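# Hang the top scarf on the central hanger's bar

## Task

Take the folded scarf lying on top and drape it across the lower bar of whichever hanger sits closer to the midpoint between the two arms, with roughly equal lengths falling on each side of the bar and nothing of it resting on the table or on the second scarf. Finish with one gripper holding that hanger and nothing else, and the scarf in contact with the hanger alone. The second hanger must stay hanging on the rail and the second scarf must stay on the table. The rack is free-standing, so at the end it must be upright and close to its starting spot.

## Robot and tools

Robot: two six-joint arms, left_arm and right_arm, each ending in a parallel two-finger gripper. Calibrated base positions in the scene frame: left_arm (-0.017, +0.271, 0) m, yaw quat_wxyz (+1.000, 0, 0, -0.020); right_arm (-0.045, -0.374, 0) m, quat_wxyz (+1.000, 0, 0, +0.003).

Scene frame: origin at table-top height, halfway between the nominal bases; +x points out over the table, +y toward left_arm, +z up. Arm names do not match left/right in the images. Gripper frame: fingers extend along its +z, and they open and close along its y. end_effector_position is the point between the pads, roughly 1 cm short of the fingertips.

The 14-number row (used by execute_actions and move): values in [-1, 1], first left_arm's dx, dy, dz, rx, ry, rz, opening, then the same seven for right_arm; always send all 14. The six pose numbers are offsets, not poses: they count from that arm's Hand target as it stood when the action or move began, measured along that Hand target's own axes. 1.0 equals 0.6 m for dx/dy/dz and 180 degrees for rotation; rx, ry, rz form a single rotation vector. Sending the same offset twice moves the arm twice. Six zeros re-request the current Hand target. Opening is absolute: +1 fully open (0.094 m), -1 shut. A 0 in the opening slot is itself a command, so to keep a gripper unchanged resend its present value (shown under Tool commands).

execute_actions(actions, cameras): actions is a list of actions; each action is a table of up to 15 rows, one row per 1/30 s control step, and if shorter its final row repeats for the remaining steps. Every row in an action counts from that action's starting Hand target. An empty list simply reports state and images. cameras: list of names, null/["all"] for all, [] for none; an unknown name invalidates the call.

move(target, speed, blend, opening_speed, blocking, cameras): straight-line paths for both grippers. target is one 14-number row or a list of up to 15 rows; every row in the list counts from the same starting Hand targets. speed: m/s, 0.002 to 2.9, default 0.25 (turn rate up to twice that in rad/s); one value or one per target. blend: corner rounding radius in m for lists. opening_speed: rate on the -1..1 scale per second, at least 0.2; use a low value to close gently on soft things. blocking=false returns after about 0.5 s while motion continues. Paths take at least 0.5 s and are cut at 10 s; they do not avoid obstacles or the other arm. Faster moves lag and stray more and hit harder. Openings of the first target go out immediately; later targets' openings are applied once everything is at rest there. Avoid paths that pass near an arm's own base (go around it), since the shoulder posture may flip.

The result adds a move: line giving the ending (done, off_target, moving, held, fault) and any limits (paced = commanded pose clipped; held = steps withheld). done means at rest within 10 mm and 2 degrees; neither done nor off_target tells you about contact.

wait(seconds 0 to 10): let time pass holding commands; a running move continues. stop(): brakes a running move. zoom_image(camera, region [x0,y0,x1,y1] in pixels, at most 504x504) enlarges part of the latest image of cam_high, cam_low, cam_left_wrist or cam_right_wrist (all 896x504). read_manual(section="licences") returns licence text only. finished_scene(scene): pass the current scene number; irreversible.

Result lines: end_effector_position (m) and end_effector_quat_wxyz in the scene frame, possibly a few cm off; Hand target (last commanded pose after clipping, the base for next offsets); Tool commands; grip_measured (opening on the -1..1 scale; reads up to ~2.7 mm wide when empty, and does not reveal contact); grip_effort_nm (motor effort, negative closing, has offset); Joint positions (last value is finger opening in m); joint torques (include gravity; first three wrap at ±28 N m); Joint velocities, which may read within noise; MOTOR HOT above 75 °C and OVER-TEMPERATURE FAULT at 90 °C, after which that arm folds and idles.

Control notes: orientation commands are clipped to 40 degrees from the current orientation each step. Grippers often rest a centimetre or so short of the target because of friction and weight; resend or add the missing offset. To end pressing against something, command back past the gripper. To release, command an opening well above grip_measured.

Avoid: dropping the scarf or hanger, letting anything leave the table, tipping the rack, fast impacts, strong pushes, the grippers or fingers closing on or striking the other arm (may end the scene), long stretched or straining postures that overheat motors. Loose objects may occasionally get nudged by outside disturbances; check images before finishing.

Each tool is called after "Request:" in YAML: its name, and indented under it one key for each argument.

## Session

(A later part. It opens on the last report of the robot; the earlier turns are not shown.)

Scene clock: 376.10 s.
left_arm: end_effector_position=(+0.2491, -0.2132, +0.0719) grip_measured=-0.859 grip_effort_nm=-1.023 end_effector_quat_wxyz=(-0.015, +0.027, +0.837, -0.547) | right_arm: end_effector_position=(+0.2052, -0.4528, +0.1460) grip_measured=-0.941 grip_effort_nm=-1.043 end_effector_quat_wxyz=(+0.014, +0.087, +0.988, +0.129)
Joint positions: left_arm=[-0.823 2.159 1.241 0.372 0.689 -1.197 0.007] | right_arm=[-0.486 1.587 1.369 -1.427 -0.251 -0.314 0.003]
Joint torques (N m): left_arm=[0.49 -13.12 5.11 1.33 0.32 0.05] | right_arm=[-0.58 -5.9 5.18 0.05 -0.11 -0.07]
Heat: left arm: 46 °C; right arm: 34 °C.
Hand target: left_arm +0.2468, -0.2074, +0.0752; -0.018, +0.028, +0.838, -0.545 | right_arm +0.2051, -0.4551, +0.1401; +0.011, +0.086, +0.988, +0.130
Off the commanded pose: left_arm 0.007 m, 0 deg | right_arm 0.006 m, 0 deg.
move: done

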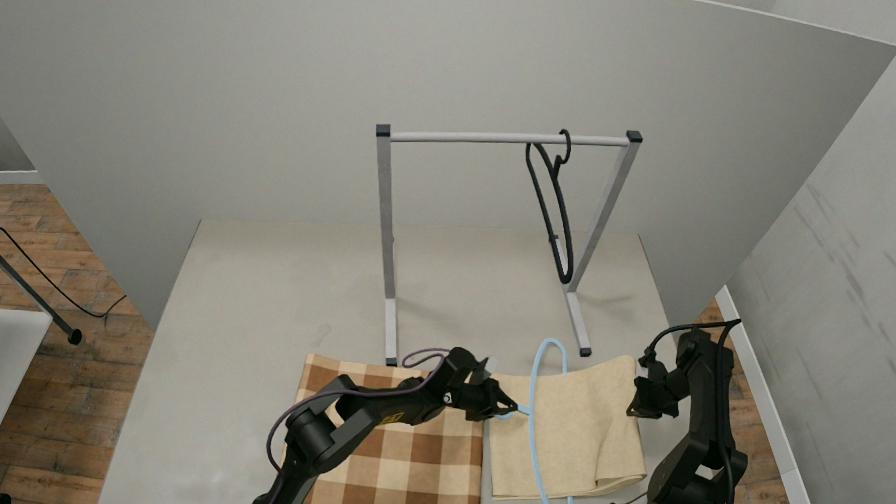

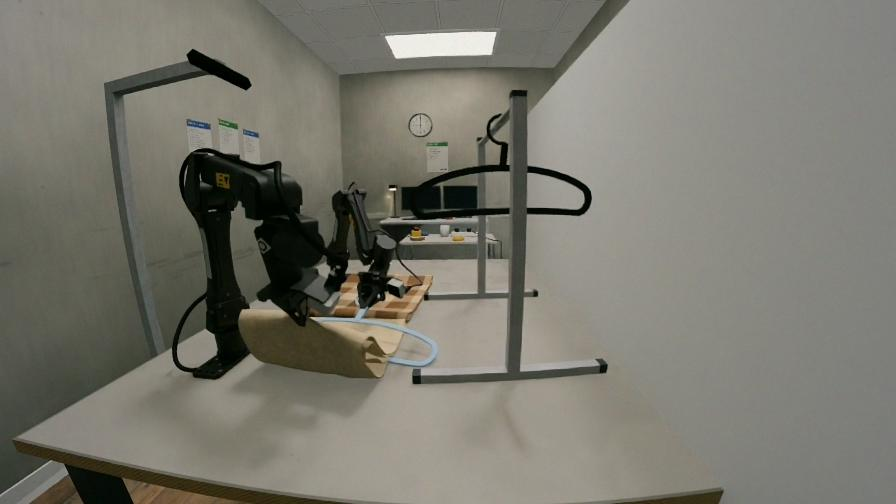

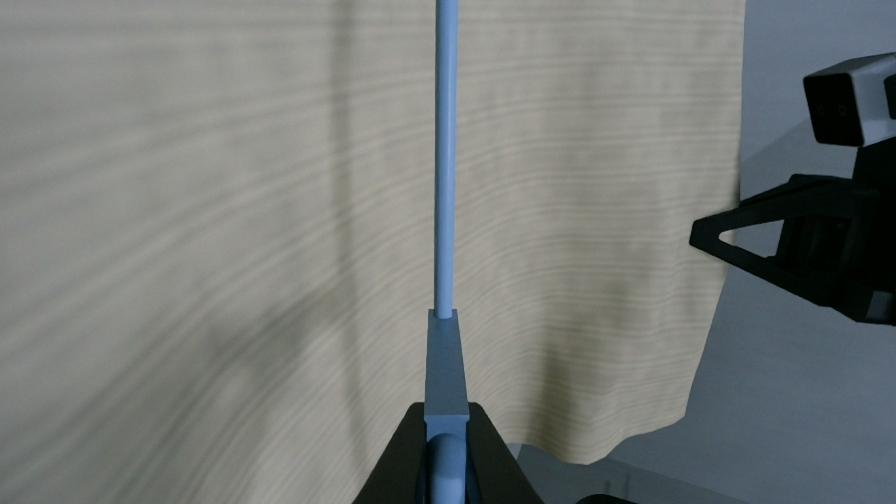

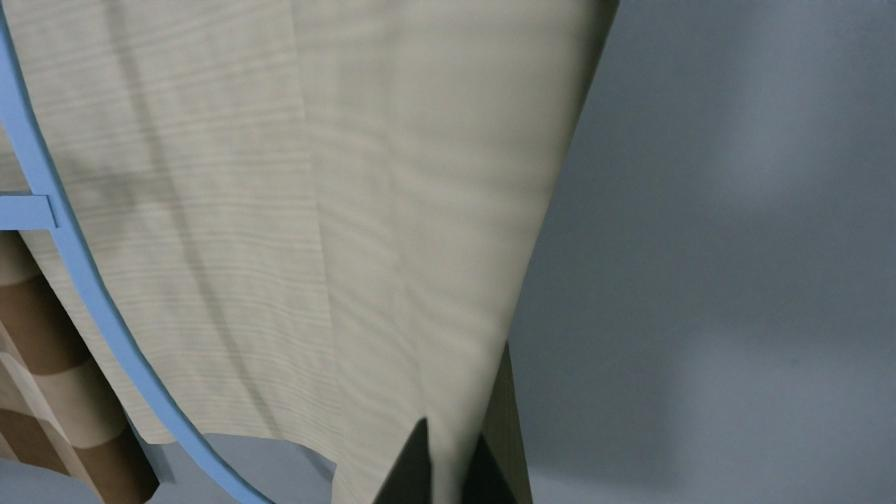

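Request:
move:
  target:
    - [0,0,0,0,0,0,-1,-0.0116,-0.085,0.0636,0,0,0,-1]
    - [0,0,0,0,0,0,-1,-0.0217,-0.1598,0.1212,0,0,0,-1]
  speed: 0.05
  blend: 0.02

Request:
zoom_image:
  camera: "cam_low"
  region: [220, 240, 460, 420]

Scene clock: 379.47 s.
left_arm: end_effector_position=(+0.2491, -0.2132, +0.0718) grip_measured=-0.859 grip_effort_nm=-1.018 end_effector_quat_wxyz=(-0.015, +0.027, +0.837, -0.547) | right_arm: end_effector_position=(+0.2077, -0.5269, +0.0547) grip_measured=-0.941 grip_effort_nm=-1.048 end_effector_quat_wxyz=(+0.017, +0.086, +0.987, +0.131)
Joint positions: left_arm=[-0.823 2.159 1.241 0.372 0.689 -1.196 0.007] | right_arm=[-0.696 1.811 1.254 -1.138 -0.235 -0.531 0.003]
Joint torques (N m): left_arm=[0.44 -13.14 5.11 1.34 0.32 0.04] | right_arm=[-0.69 -7.01 4.51 0.03 -0.04 -0.07]
Heat: left arm: 47 °C; right arm: 34 °C.
Hand target: left_arm +0.2468, -0.2074, +0.0751; -0.018, +0.027, +0.838, -0.545 | right_arm +0.2050, -0.5299, +0.0450; +0.011, +0.086, +0.988, +0.130
Off the commanded pose: left_arm 0.007 m, 0 deg | right_arm 0.011 m, 1 deg.
move: off_target (right_arm)

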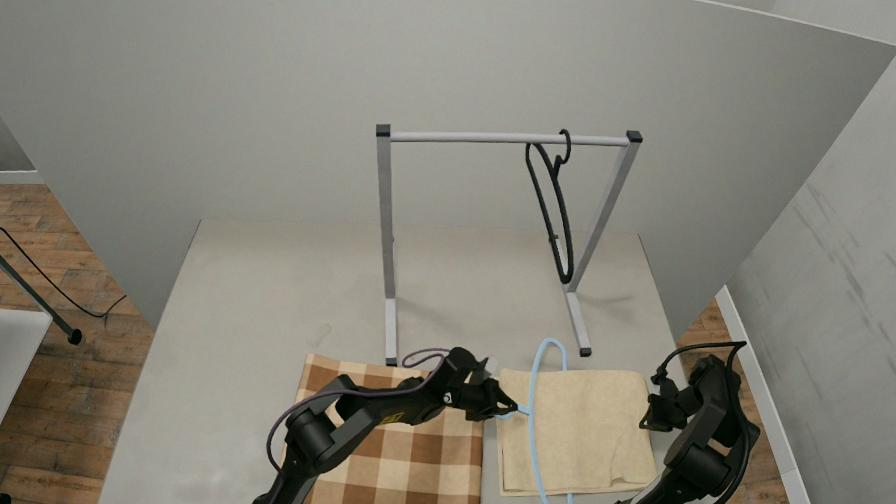

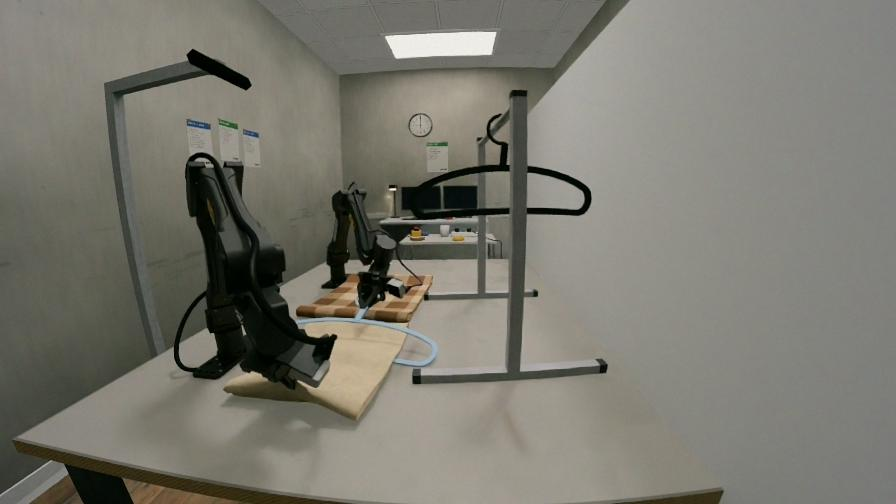

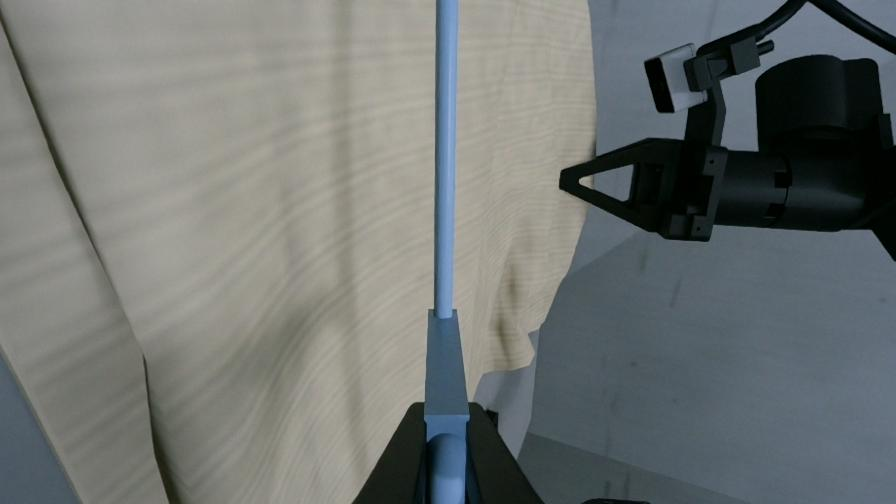

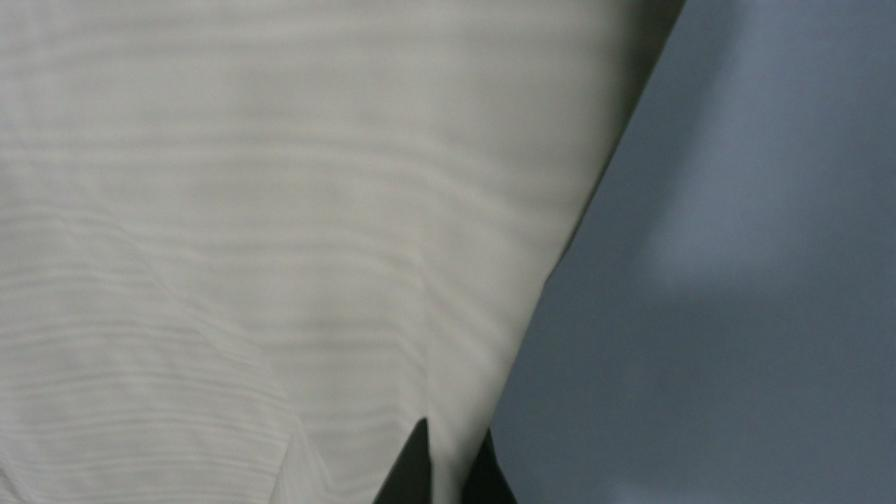

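Scaled by 2.100.

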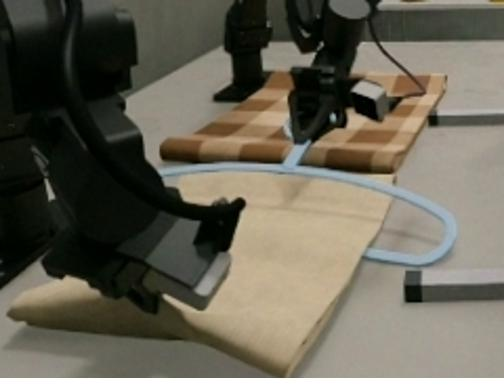

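Request:
zoom_image:
  camera: "cam_high"
  region: [460, 330, 680, 504]

Request:
zoom_image:
  camera: "cam_low"
  region: [280, 290, 460, 430]

Scaled by 2.291.

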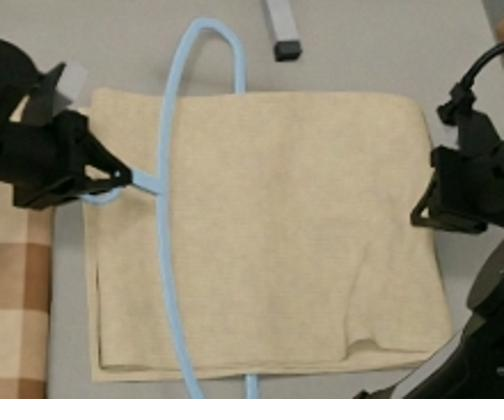

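Scaled by 2.800.

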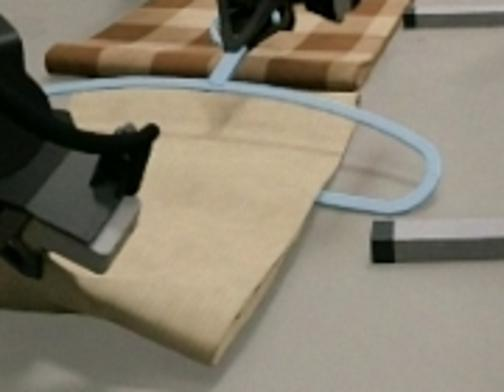

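Request:
move:
  target: [0,0,0,0,0,0,-1,0.0023,0.0018,0.0437,0,0,0,-1]
  speed: 0.05
  cameras: ["cam_low"]

Request:
move:
  target: [0,0,0,0,0,0,-1,0,0,0,0,0,0,-0.3]
  opening_speed: 0.4

Request:
zoom_image:
  camera: "cam_low"
  region: [220, 290, 460, 430]

Scene clock: 381.37 s.
left_arm: end_effector_position=(+0.2491, -0.2132, +0.0718) grip_measured=-0.859 grip_effort_nm=-1.018 end_effector_quat_wxyz=(-0.015, +0.027, +0.837, -0.547) | right_arm: end_effector_position=(+0.2075, -0.5239, +0.0349) grip_measured=-0.941 grip_effort_nm=-1.043 end_effector_quat_wxyz=(+0.025, +0.086, +0.987, +0.130)
Joint positions: left_arm=[-0.823 2.159 1.241 0.372 0.689 -1.196 0.007] | right_arm=[-0.693 1.817 1.178 -1.04 -0.243 -0.527 0.003]
Joint torques (N m): left_arm=[0.47 -13.14 5.11 1.33 0.32 0.03] | right_arm=[0.76 -6.02 3.62 0.18 0.02 -0.01]
Heat: left arm: 48 °C; right arm: 34 °C.
Hand target: left_arm +0.2468, -0.2074, +0.0752; -0.018, +0.028, +0.838, -0.545 | right_arm +0.2049, -0.5220, +0.0199; +0.011, +0.087, +0.988, +0.130
Off the commanded pose: left_arm 0.007 m, 0 deg | right_arm 0.015 m, 2 deg.
move: off_target (right_arm)
Images, in order (width x height): cam_low 896x504.

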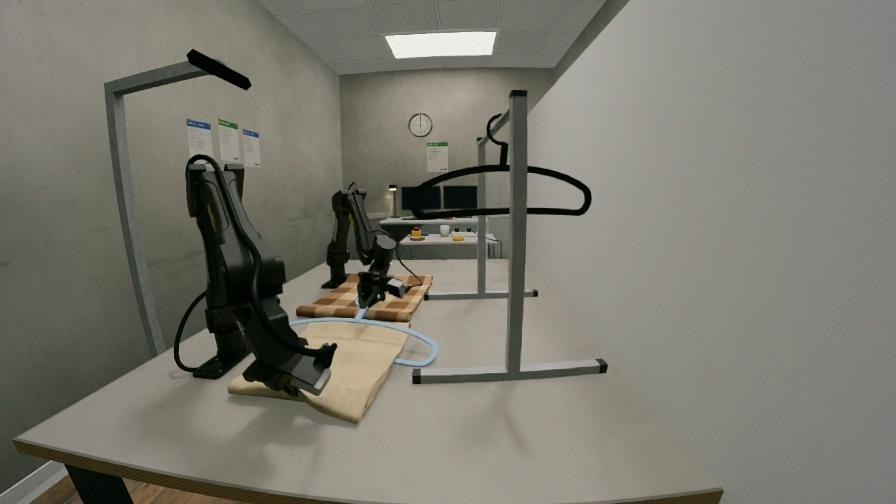

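Scene clock: 383.33 s.
left_arm: end_effector_position=(+0.2491, -0.2132, +0.0718) grip_measured=-0.859 grip_effort_nm=-1.013 end_effector_quat_wxyz=(-0.015, +0.027, +0.837, -0.547) | right_arm: end_effector_position=(+0.2079, -0.5273, +0.0297) grip_measured=-0.302 grip_effort_nm=0.076 end_effector_quat_wxyz=(+0.023, +0.086, +0.988, +0.122)
Joint positions: left_arm=[-0.823 2.159 1.241 0.372 0.689 -1.196 0.007] | right_arm=[-0.693 1.827 1.171 -1.017 -0.229 -0.525 0.033]
Joint torques (N m): left_arm=[0.46 -13.14 5.08 1.34 0.32 0.04] | right_arm=[0.76 -6.75 4.26 -0.05 -0.11 0.03]
Heat: left arm: 49 °C; right arm: 34 °C.
Hand target: left_arm +0.2468, -0.2074, +0.0752; -0.018, +0.028, +0.838, -0.545 | right_arm +0.2049, -0.5220, +0.0199; +0.011, +0.087, +0.988, +0.131
Off the commanded pose: left_arm 0.007 m, 0 deg | right_arm 0.012 m, 2 deg.
move: off_target (right_arm)

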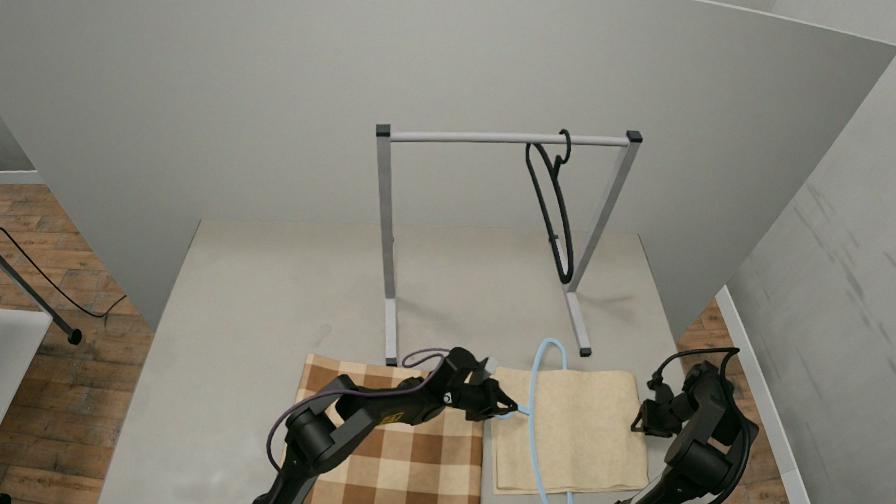

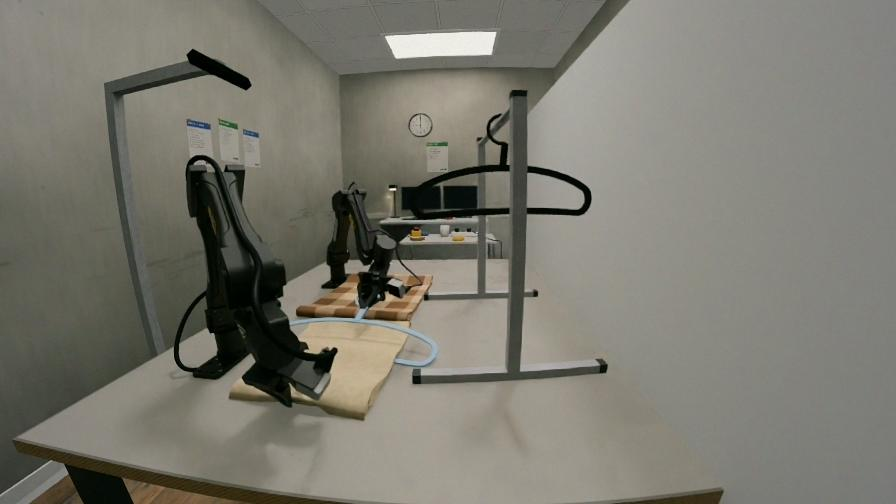

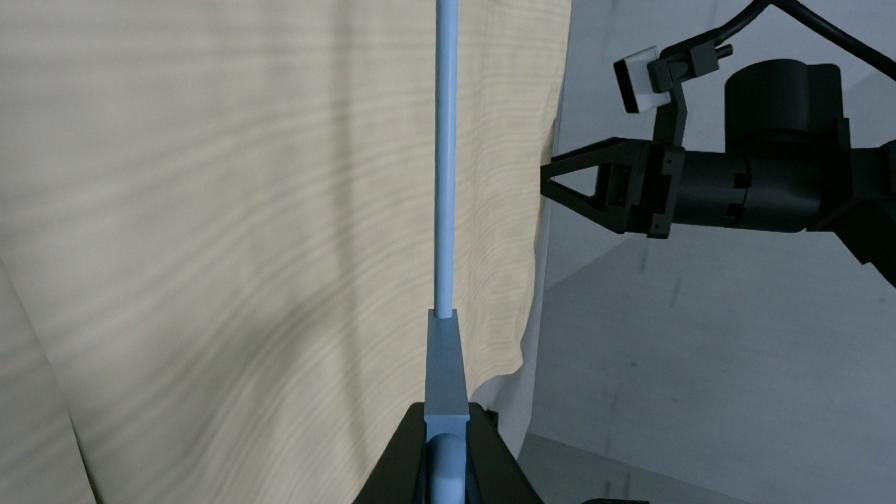

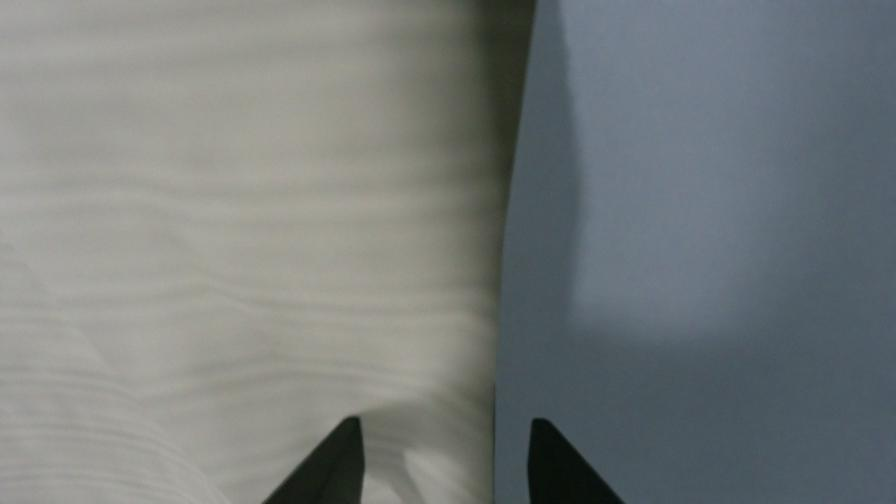

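Scaled by 2.100.

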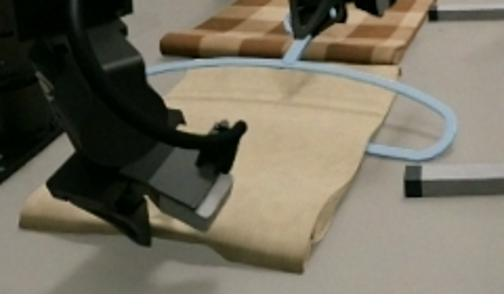

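Request:
move:
  target:
    - [0,0,0,0,0,0,-1,0,0,-0.1,0,0,0,-0.3]
    - [0,0,0,0,0,0,-1,-0.0142,-0.0733,-0.2268,0,0,0,-0.3]
  speed: 0.1
  blend: 0.02

Request:
zoom_image:
  camera: "cam_high"
  region: [460, 330, 680, 504]

Request:
zoom_image:
  camera: "cam_low"
  region: [220, 290, 460, 430]

Scene clock: 387.33 s.
left_arm: end_effector_position=(+0.2491, -0.2131, +0.0718) grip_measured=-0.859 grip_effort_nm=-1.013 end_effector_quat_wxyz=(-0.015, +0.027, +0.837, -0.547) | right_arm: end_effector_position=(+0.1976, -0.5947, +0.1383) grip_measured=-0.302 grip_effort_nm=0.081 end_effector_quat_wxyz=(+0.009, +0.089, +0.987, +0.132)
Joint positions: left_arm=[-0.823 2.159 1.241 0.371 0.689 -1.196 0.007] | right_arm=[-0.858 1.943 1.763 -1.562 -0.203 -0.691 0.033]
Joint torques (N m): left_arm=[0.46 -13.14 5.11 1.34 0.32 0.03] | right_arm=[-0.36 -8.43 9.2 -0.42 -0.07 -0.09]
Heat: left arm: 50 °C; right arm: 35 °C.
Hand target: left_arm +0.2468, -0.2074, +0.0751; -0.018, +0.027, +0.838, -0.545 | right_arm +0.2000, -0.6001, +0.1399; +0.011, +0.086, +0.988, +0.130
Off the commanded pose: left_arm 0.007 m, 0 deg | right_arm 0.006 m, 0 deg.
move: done

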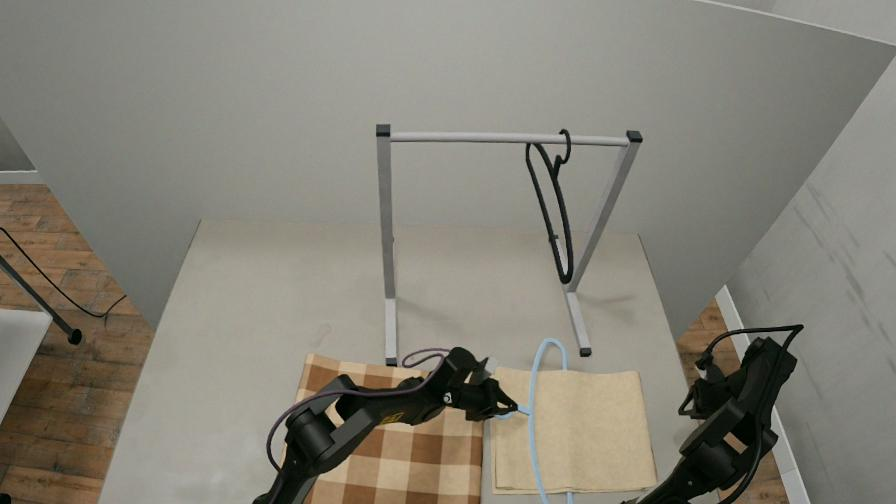

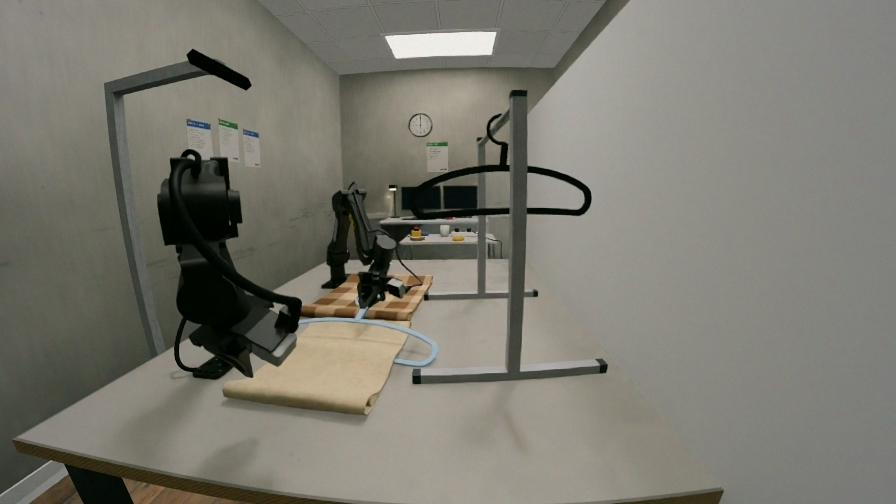

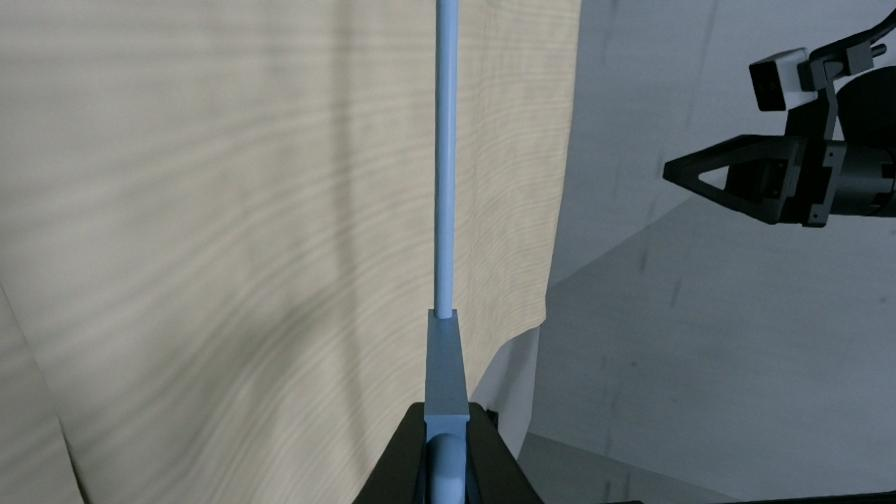

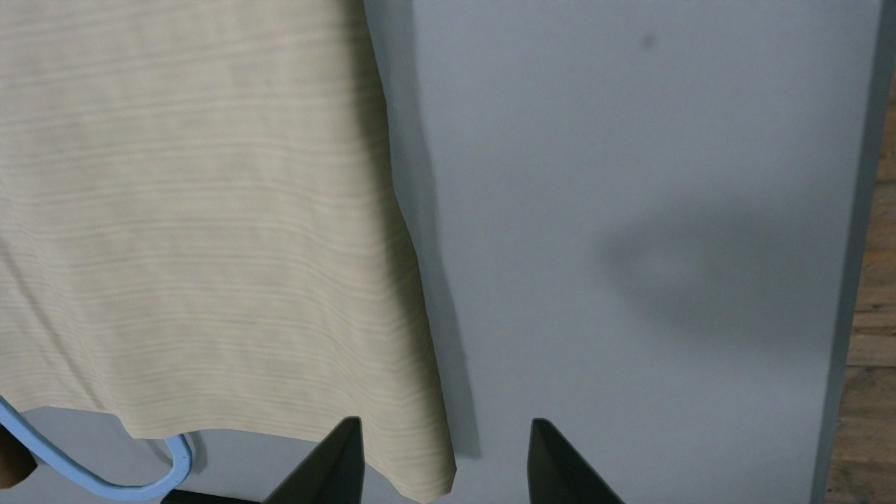

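Scaled by 2.291.

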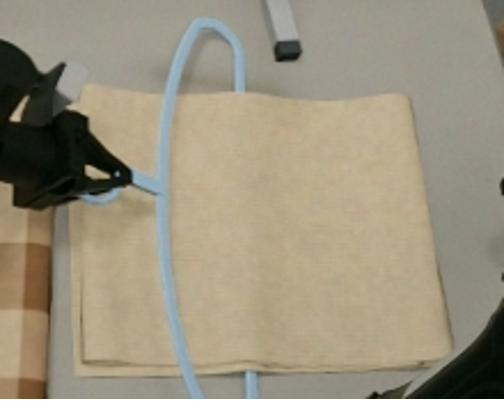

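Scaled by 2.100.

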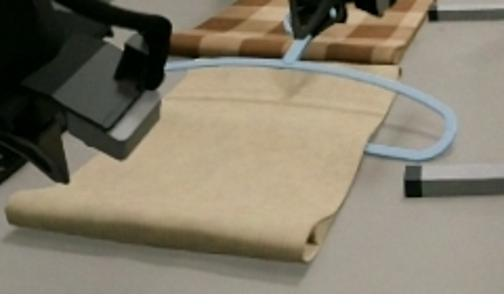

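Request:
move:
  target: [-0.0333,-0.121,-0.0562,0,0,0,-1,0,0,0,0,0,0,-0.3]
  speed: 0.03

Request:
zoom_image:
  camera: "cam_high"
  region: [460, 330, 680, 504]

Request:
zoom_image:
  camera: "cam_low"
  region: [220, 270, 460, 430]

Scene clock: 391.63 s.
left_arm: end_effector_position=(+0.2625, -0.2023, +0.1184) grip_measured=-0.859 grip_effort_nm=-1.013 end_effector_quat_wxyz=(-0.033, +0.005, +0.856, -0.516) | right_arm: end_effector_position=(+0.1973, -0.5945, +0.1384) grip_measured=-0.302 grip_effort_nm=0.076 end_effector_quat_wxyz=(+0.009, +0.089, +0.987, +0.132)
Joint positions: left_arm=[-0.789 2.062 1.382 0.03 0.697 -1.175 0.007] | right_arm=[-0.858 1.943 1.763 -1.563 -0.203 -0.691 0.033]
Joint torques (N m): left_arm=[0.57 -14.09 10.43 1.45 0.59 0.09] | right_arm=[-0.38 -8.42 9.21 -0.37 -0.09 -0.1]
Heat: left arm: 51 °C; right arm: 35 °C.
Hand target: left_arm +0.2668, -0.2073, +0.1552; -0.018, +0.028, +0.838, -0.545 | right_arm +0.2000, -0.6000, +0.1399; +0.011, +0.086, +0.988, +0.130
Off the commanded pose: left_arm 0.037 m, 5 deg | right_arm 0.006 m, 0 deg.
move: off_target (left_arm)

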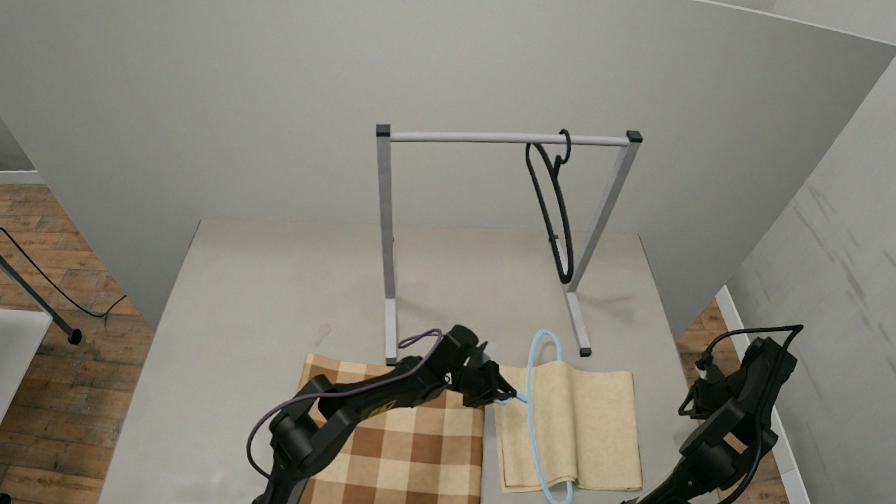

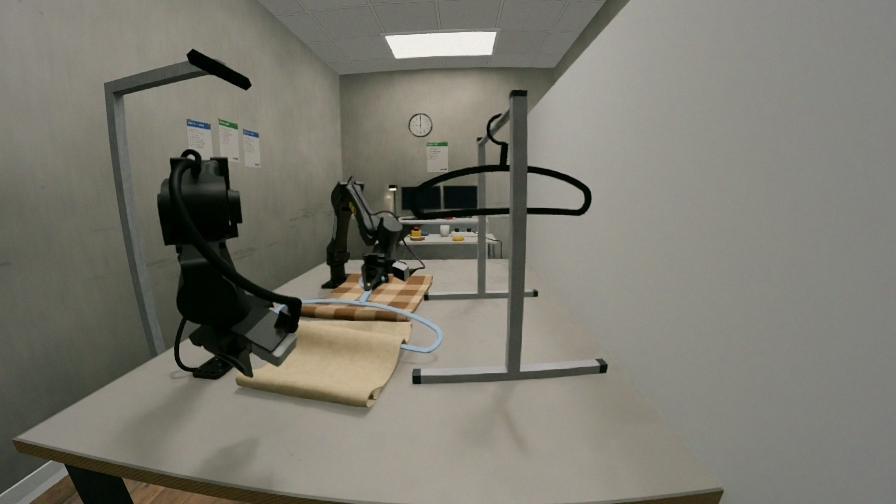

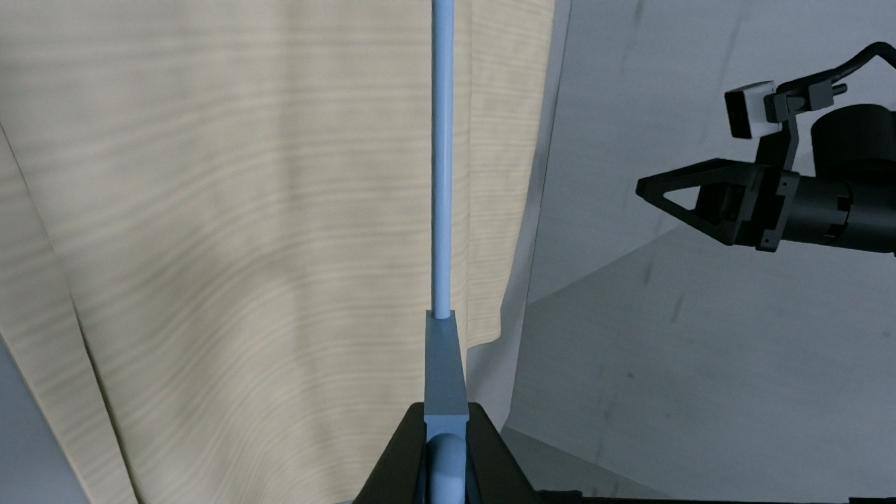

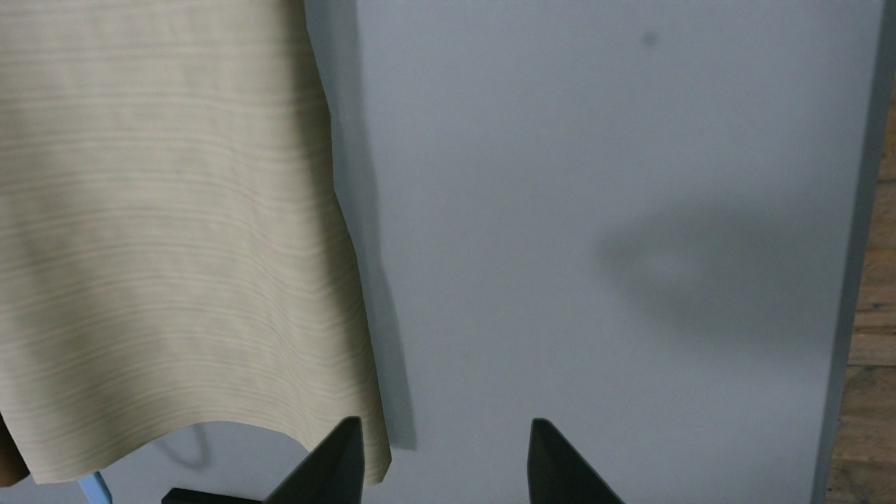

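Scaled by 2.291.

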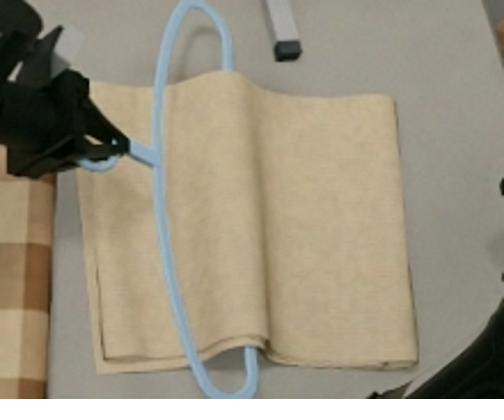

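Scaled by 2.100.

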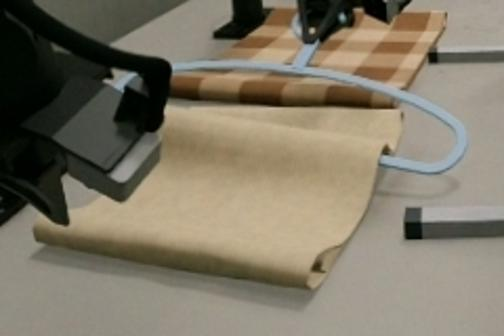

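Request:
move:
  target: [0,0,0,0,0,0,-1,0,0,0,0,0,0,-0.3]
  speed: 0.03
  cameras: ["cam_low"]

Scene clock: 392.77 s.
left_arm: end_effector_position=(+0.2624, -0.2023, +0.1184) grip_measured=-0.859 grip_effort_nm=-1.013 end_effector_quat_wxyz=(-0.033, +0.005, +0.856, -0.516) | right_arm: end_effector_position=(+0.1973, -0.5945, +0.1384) grip_measured=-0.302 grip_effort_nm=0.081 end_effector_quat_wxyz=(+0.009, +0.089, +0.987, +0.132)
Joint positions: left_arm=[-0.789 2.062 1.382 0.03 0.697 -1.174 0.007] | right_arm=[-0.858 1.943 1.763 -1.563 -0.203 -0.691 0.033]
Joint torques (N m): left_arm=[0.57 -14.11 10.44 1.44 0.59 0.08] | right_arm=[-0.36 -8.42 9.2 -0.36 -0.09 -0.1]
Heat: left arm: 51 °C; right arm: 35 °C.
Hand target: left_arm +0.2668, -0.2074, +0.1552; -0.018, +0.028, +0.838, -0.545 | right_arm +0.2000, -0.6001, +0.1399; +0.011, +0.086, +0.988, +0.130
Off the commanded pose: left_arm 0.037 m, 5 deg | right_arm 0.006 m, 0 deg.
move: off_target (left_arm)
Images, in order (width x height): cam_low 896x504.

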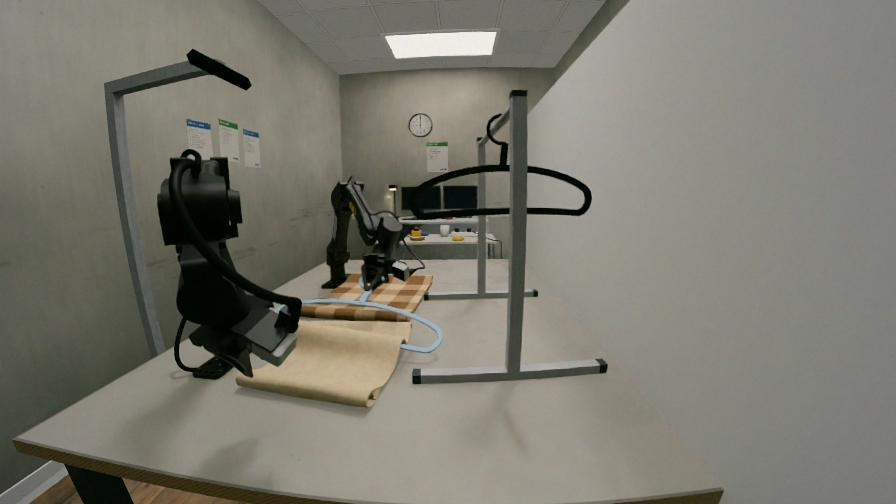

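Request:
move:
  target: [0,-0.121,-0.0541,0,0,0,-1,0,0,0,0,0,0,-0.3]
  speed: 0.03
  cameras: ["cam_low","cam_high","cam_left_wrist"]

Request:
zoom_image:
  camera: "cam_high"
  region: [460, 330, 680, 504]

Request:
zoom_image:
  camera: "cam_low"
  region: [220, 270, 460, 430]

Scene clock: 397.40 s.
left_arm: end_effector_position=(+0.2646, -0.2047, +0.1923) grip_measured=-0.859 grip_effort_nm=-1.013 end_effector_quat_wxyz=(-0.037, +0.002, +0.859, -0.511) | right_arm: end_effector_position=(+0.1972, -0.5944, +0.1384) grip_measured=-0.302 grip_effort_nm=0.081 end_effector_quat_wxyz=(+0.008, +0.089, +0.987, +0.132)
Joint positions: left_arm=[-0.789 1.996 1.601 -0.272 0.697 -1.173 0.007] | right_arm=[-0.858 1.943 1.763 -1.564 -0.203 -0.691 0.033]
Joint torques (N m): left_arm=[0.59 -14.16 11.25 1.52 0.6 0.08] | right_arm=[-0.36 -8.42 9.2 -0.37 -0.09 -0.1]
Heat: left arm: 51 °C; right arm: 36 °C.
Hand target: left_arm +0.2668, -0.2071, +0.2346; -0.018, +0.027, +0.838, -0.545 | right_arm +0.2000, -0.6000, +0.1399; +0.011, +0.086, +0.988, +0.130
Off the commanded pose: left_arm 0.043 m, 6 deg | right_arm 0.006 m, 0 deg.
move: off_target (left_arm)
Images, in order (width x height): cam_high 896x504, cam_low 896x504, cam_left_wrist 896x504.

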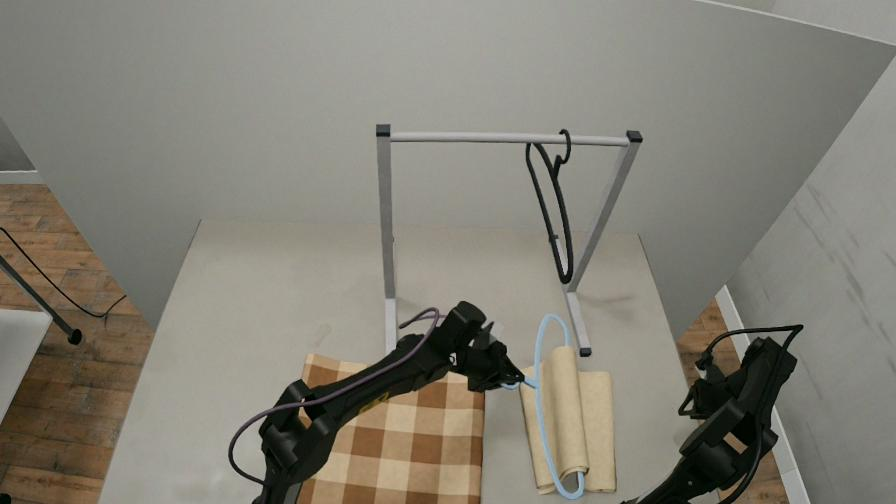

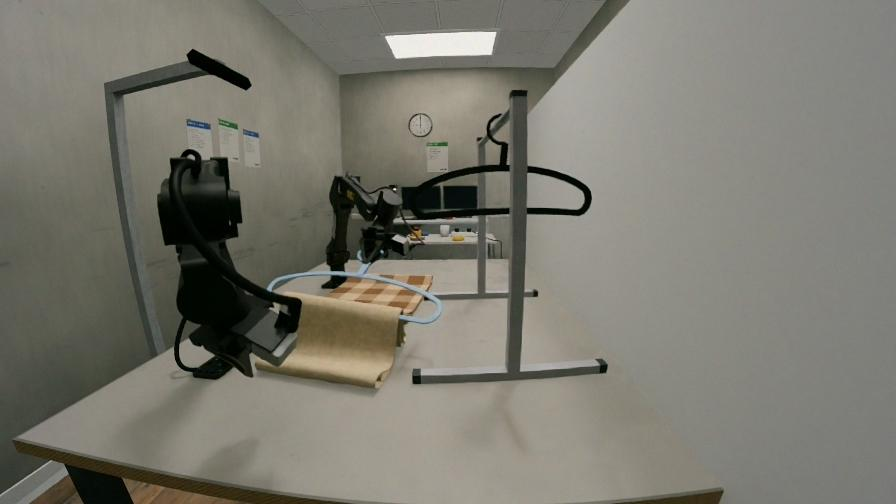

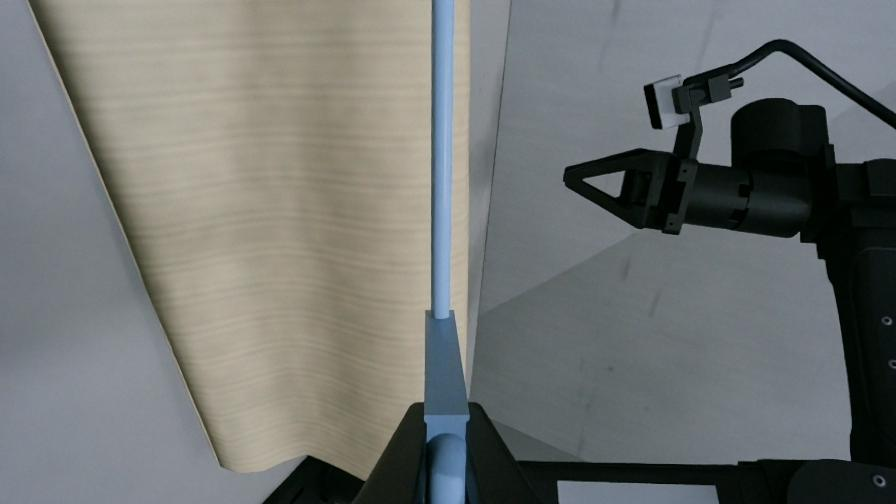

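Scaled by 2.291.

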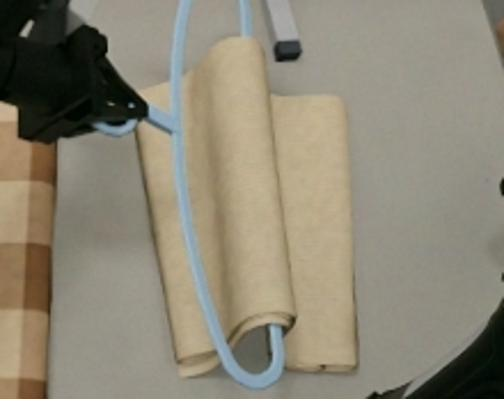

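Scaled by 2.100.

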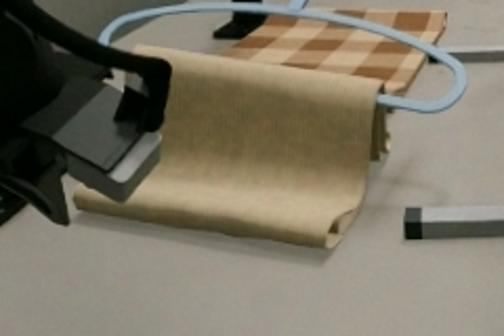

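Request:
move:
  target: [0,-0.145,-0.065,0,0,0,-1,0,0,0,0,0,0,-0.3]
  speed: 0.03
  cameras: ["cam_low","cam_high","cam_left_wrist"]

Request:
zoom_image:
  camera: "cam_high"
  region: [460, 300, 680, 504]

Request:
zoom_image:
  camera: "cam_low"
  region: [220, 230, 460, 410]

Scene clock: 401.77 s.
left_arm: end_effector_position=(+0.2633, -0.2032, +0.3120) grip_measured=-0.859 grip_effort_nm=-1.023 end_effector_quat_wxyz=(-0.025, +0.010, +0.851, -0.524) | right_arm: end_effector_position=(+0.1972, -0.5944, +0.1384) grip_measured=-0.302 grip_effort_nm=0.090 end_effector_quat_wxyz=(+0.008, +0.089, +0.987, +0.132)
Joint positions: left_arm=[-0.789 2.002 2.064 -0.689 0.697 -1.172 0.007] | right_arm=[-0.858 1.943 1.763 -1.564 -0.203 -0.691 0.033]
Joint torques (N m): left_arm=[0.69 -10 10.99 1.66 0.6 0.06] | right_arm=[-0.38 -8.43 9.2 -0.36 -0.09 -0.1]
Heat: left arm: 50 °C; right arm: 36 °C.
Hand target: left_arm +0.2668, -0.2067, +0.3301; -0.018, +0.027, +0.838, -0.545 | right_arm +0.2001, -0.6000, +0.1399; +0.011, +0.086, +0.988, +0.130
Off the commanded pose: left_arm 0.019 m, 4 deg | right_arm 0.006 m, 0 deg.
move: off_target (left_arm)
Images, in order (width x height): cam_high 896x504, cam_low 896x504, cam_left_wrist 896x504.

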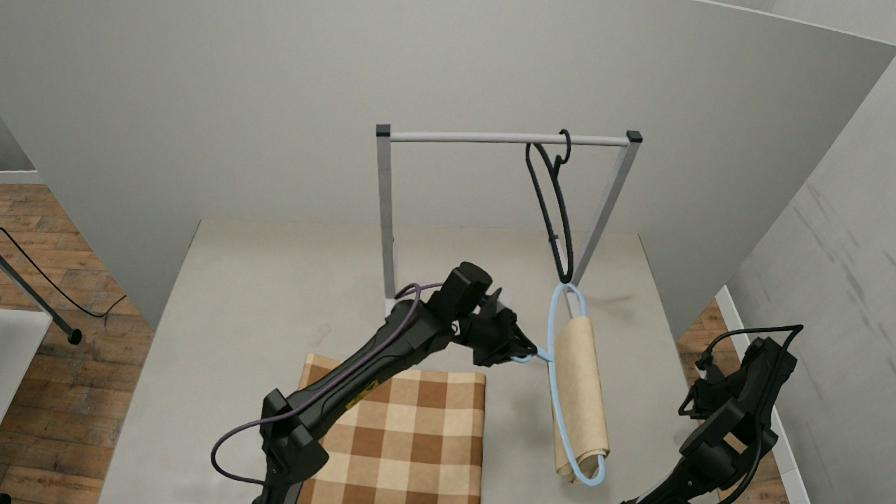

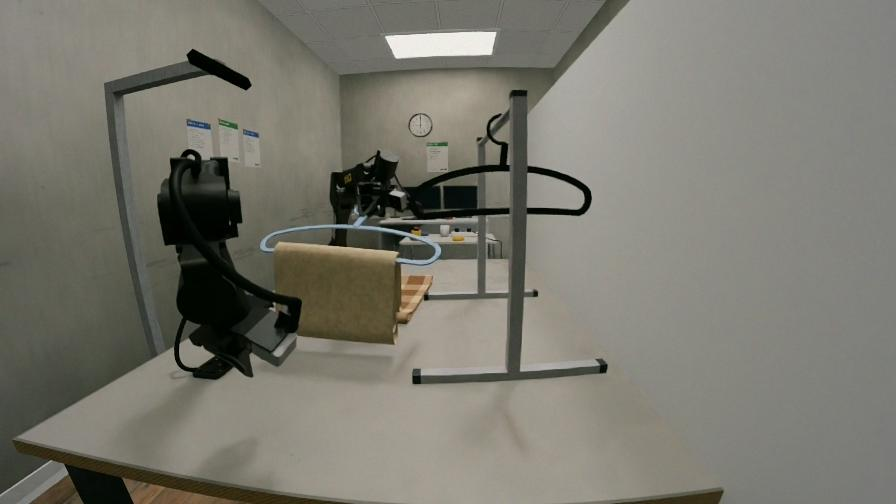

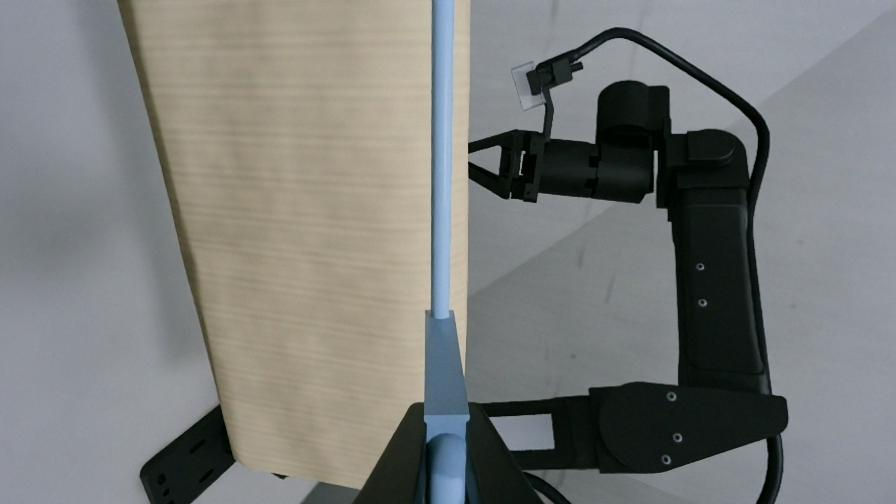

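Scaled by 2.291.

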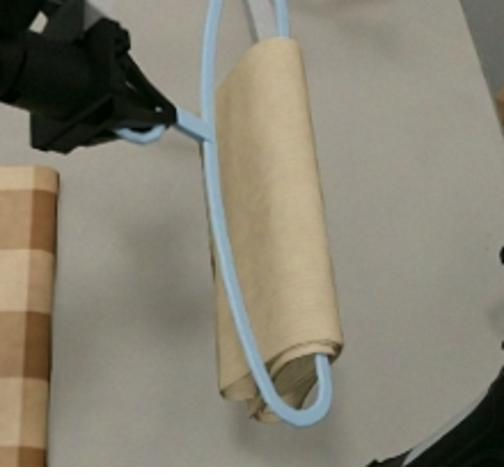

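Scaled by 2.100.

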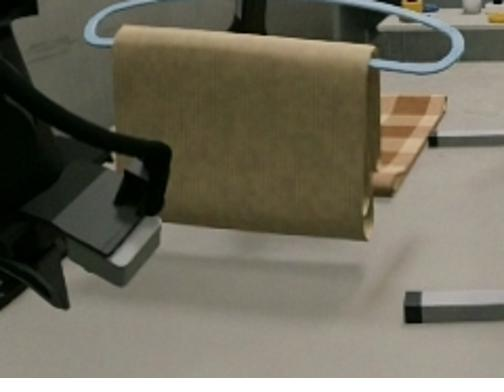

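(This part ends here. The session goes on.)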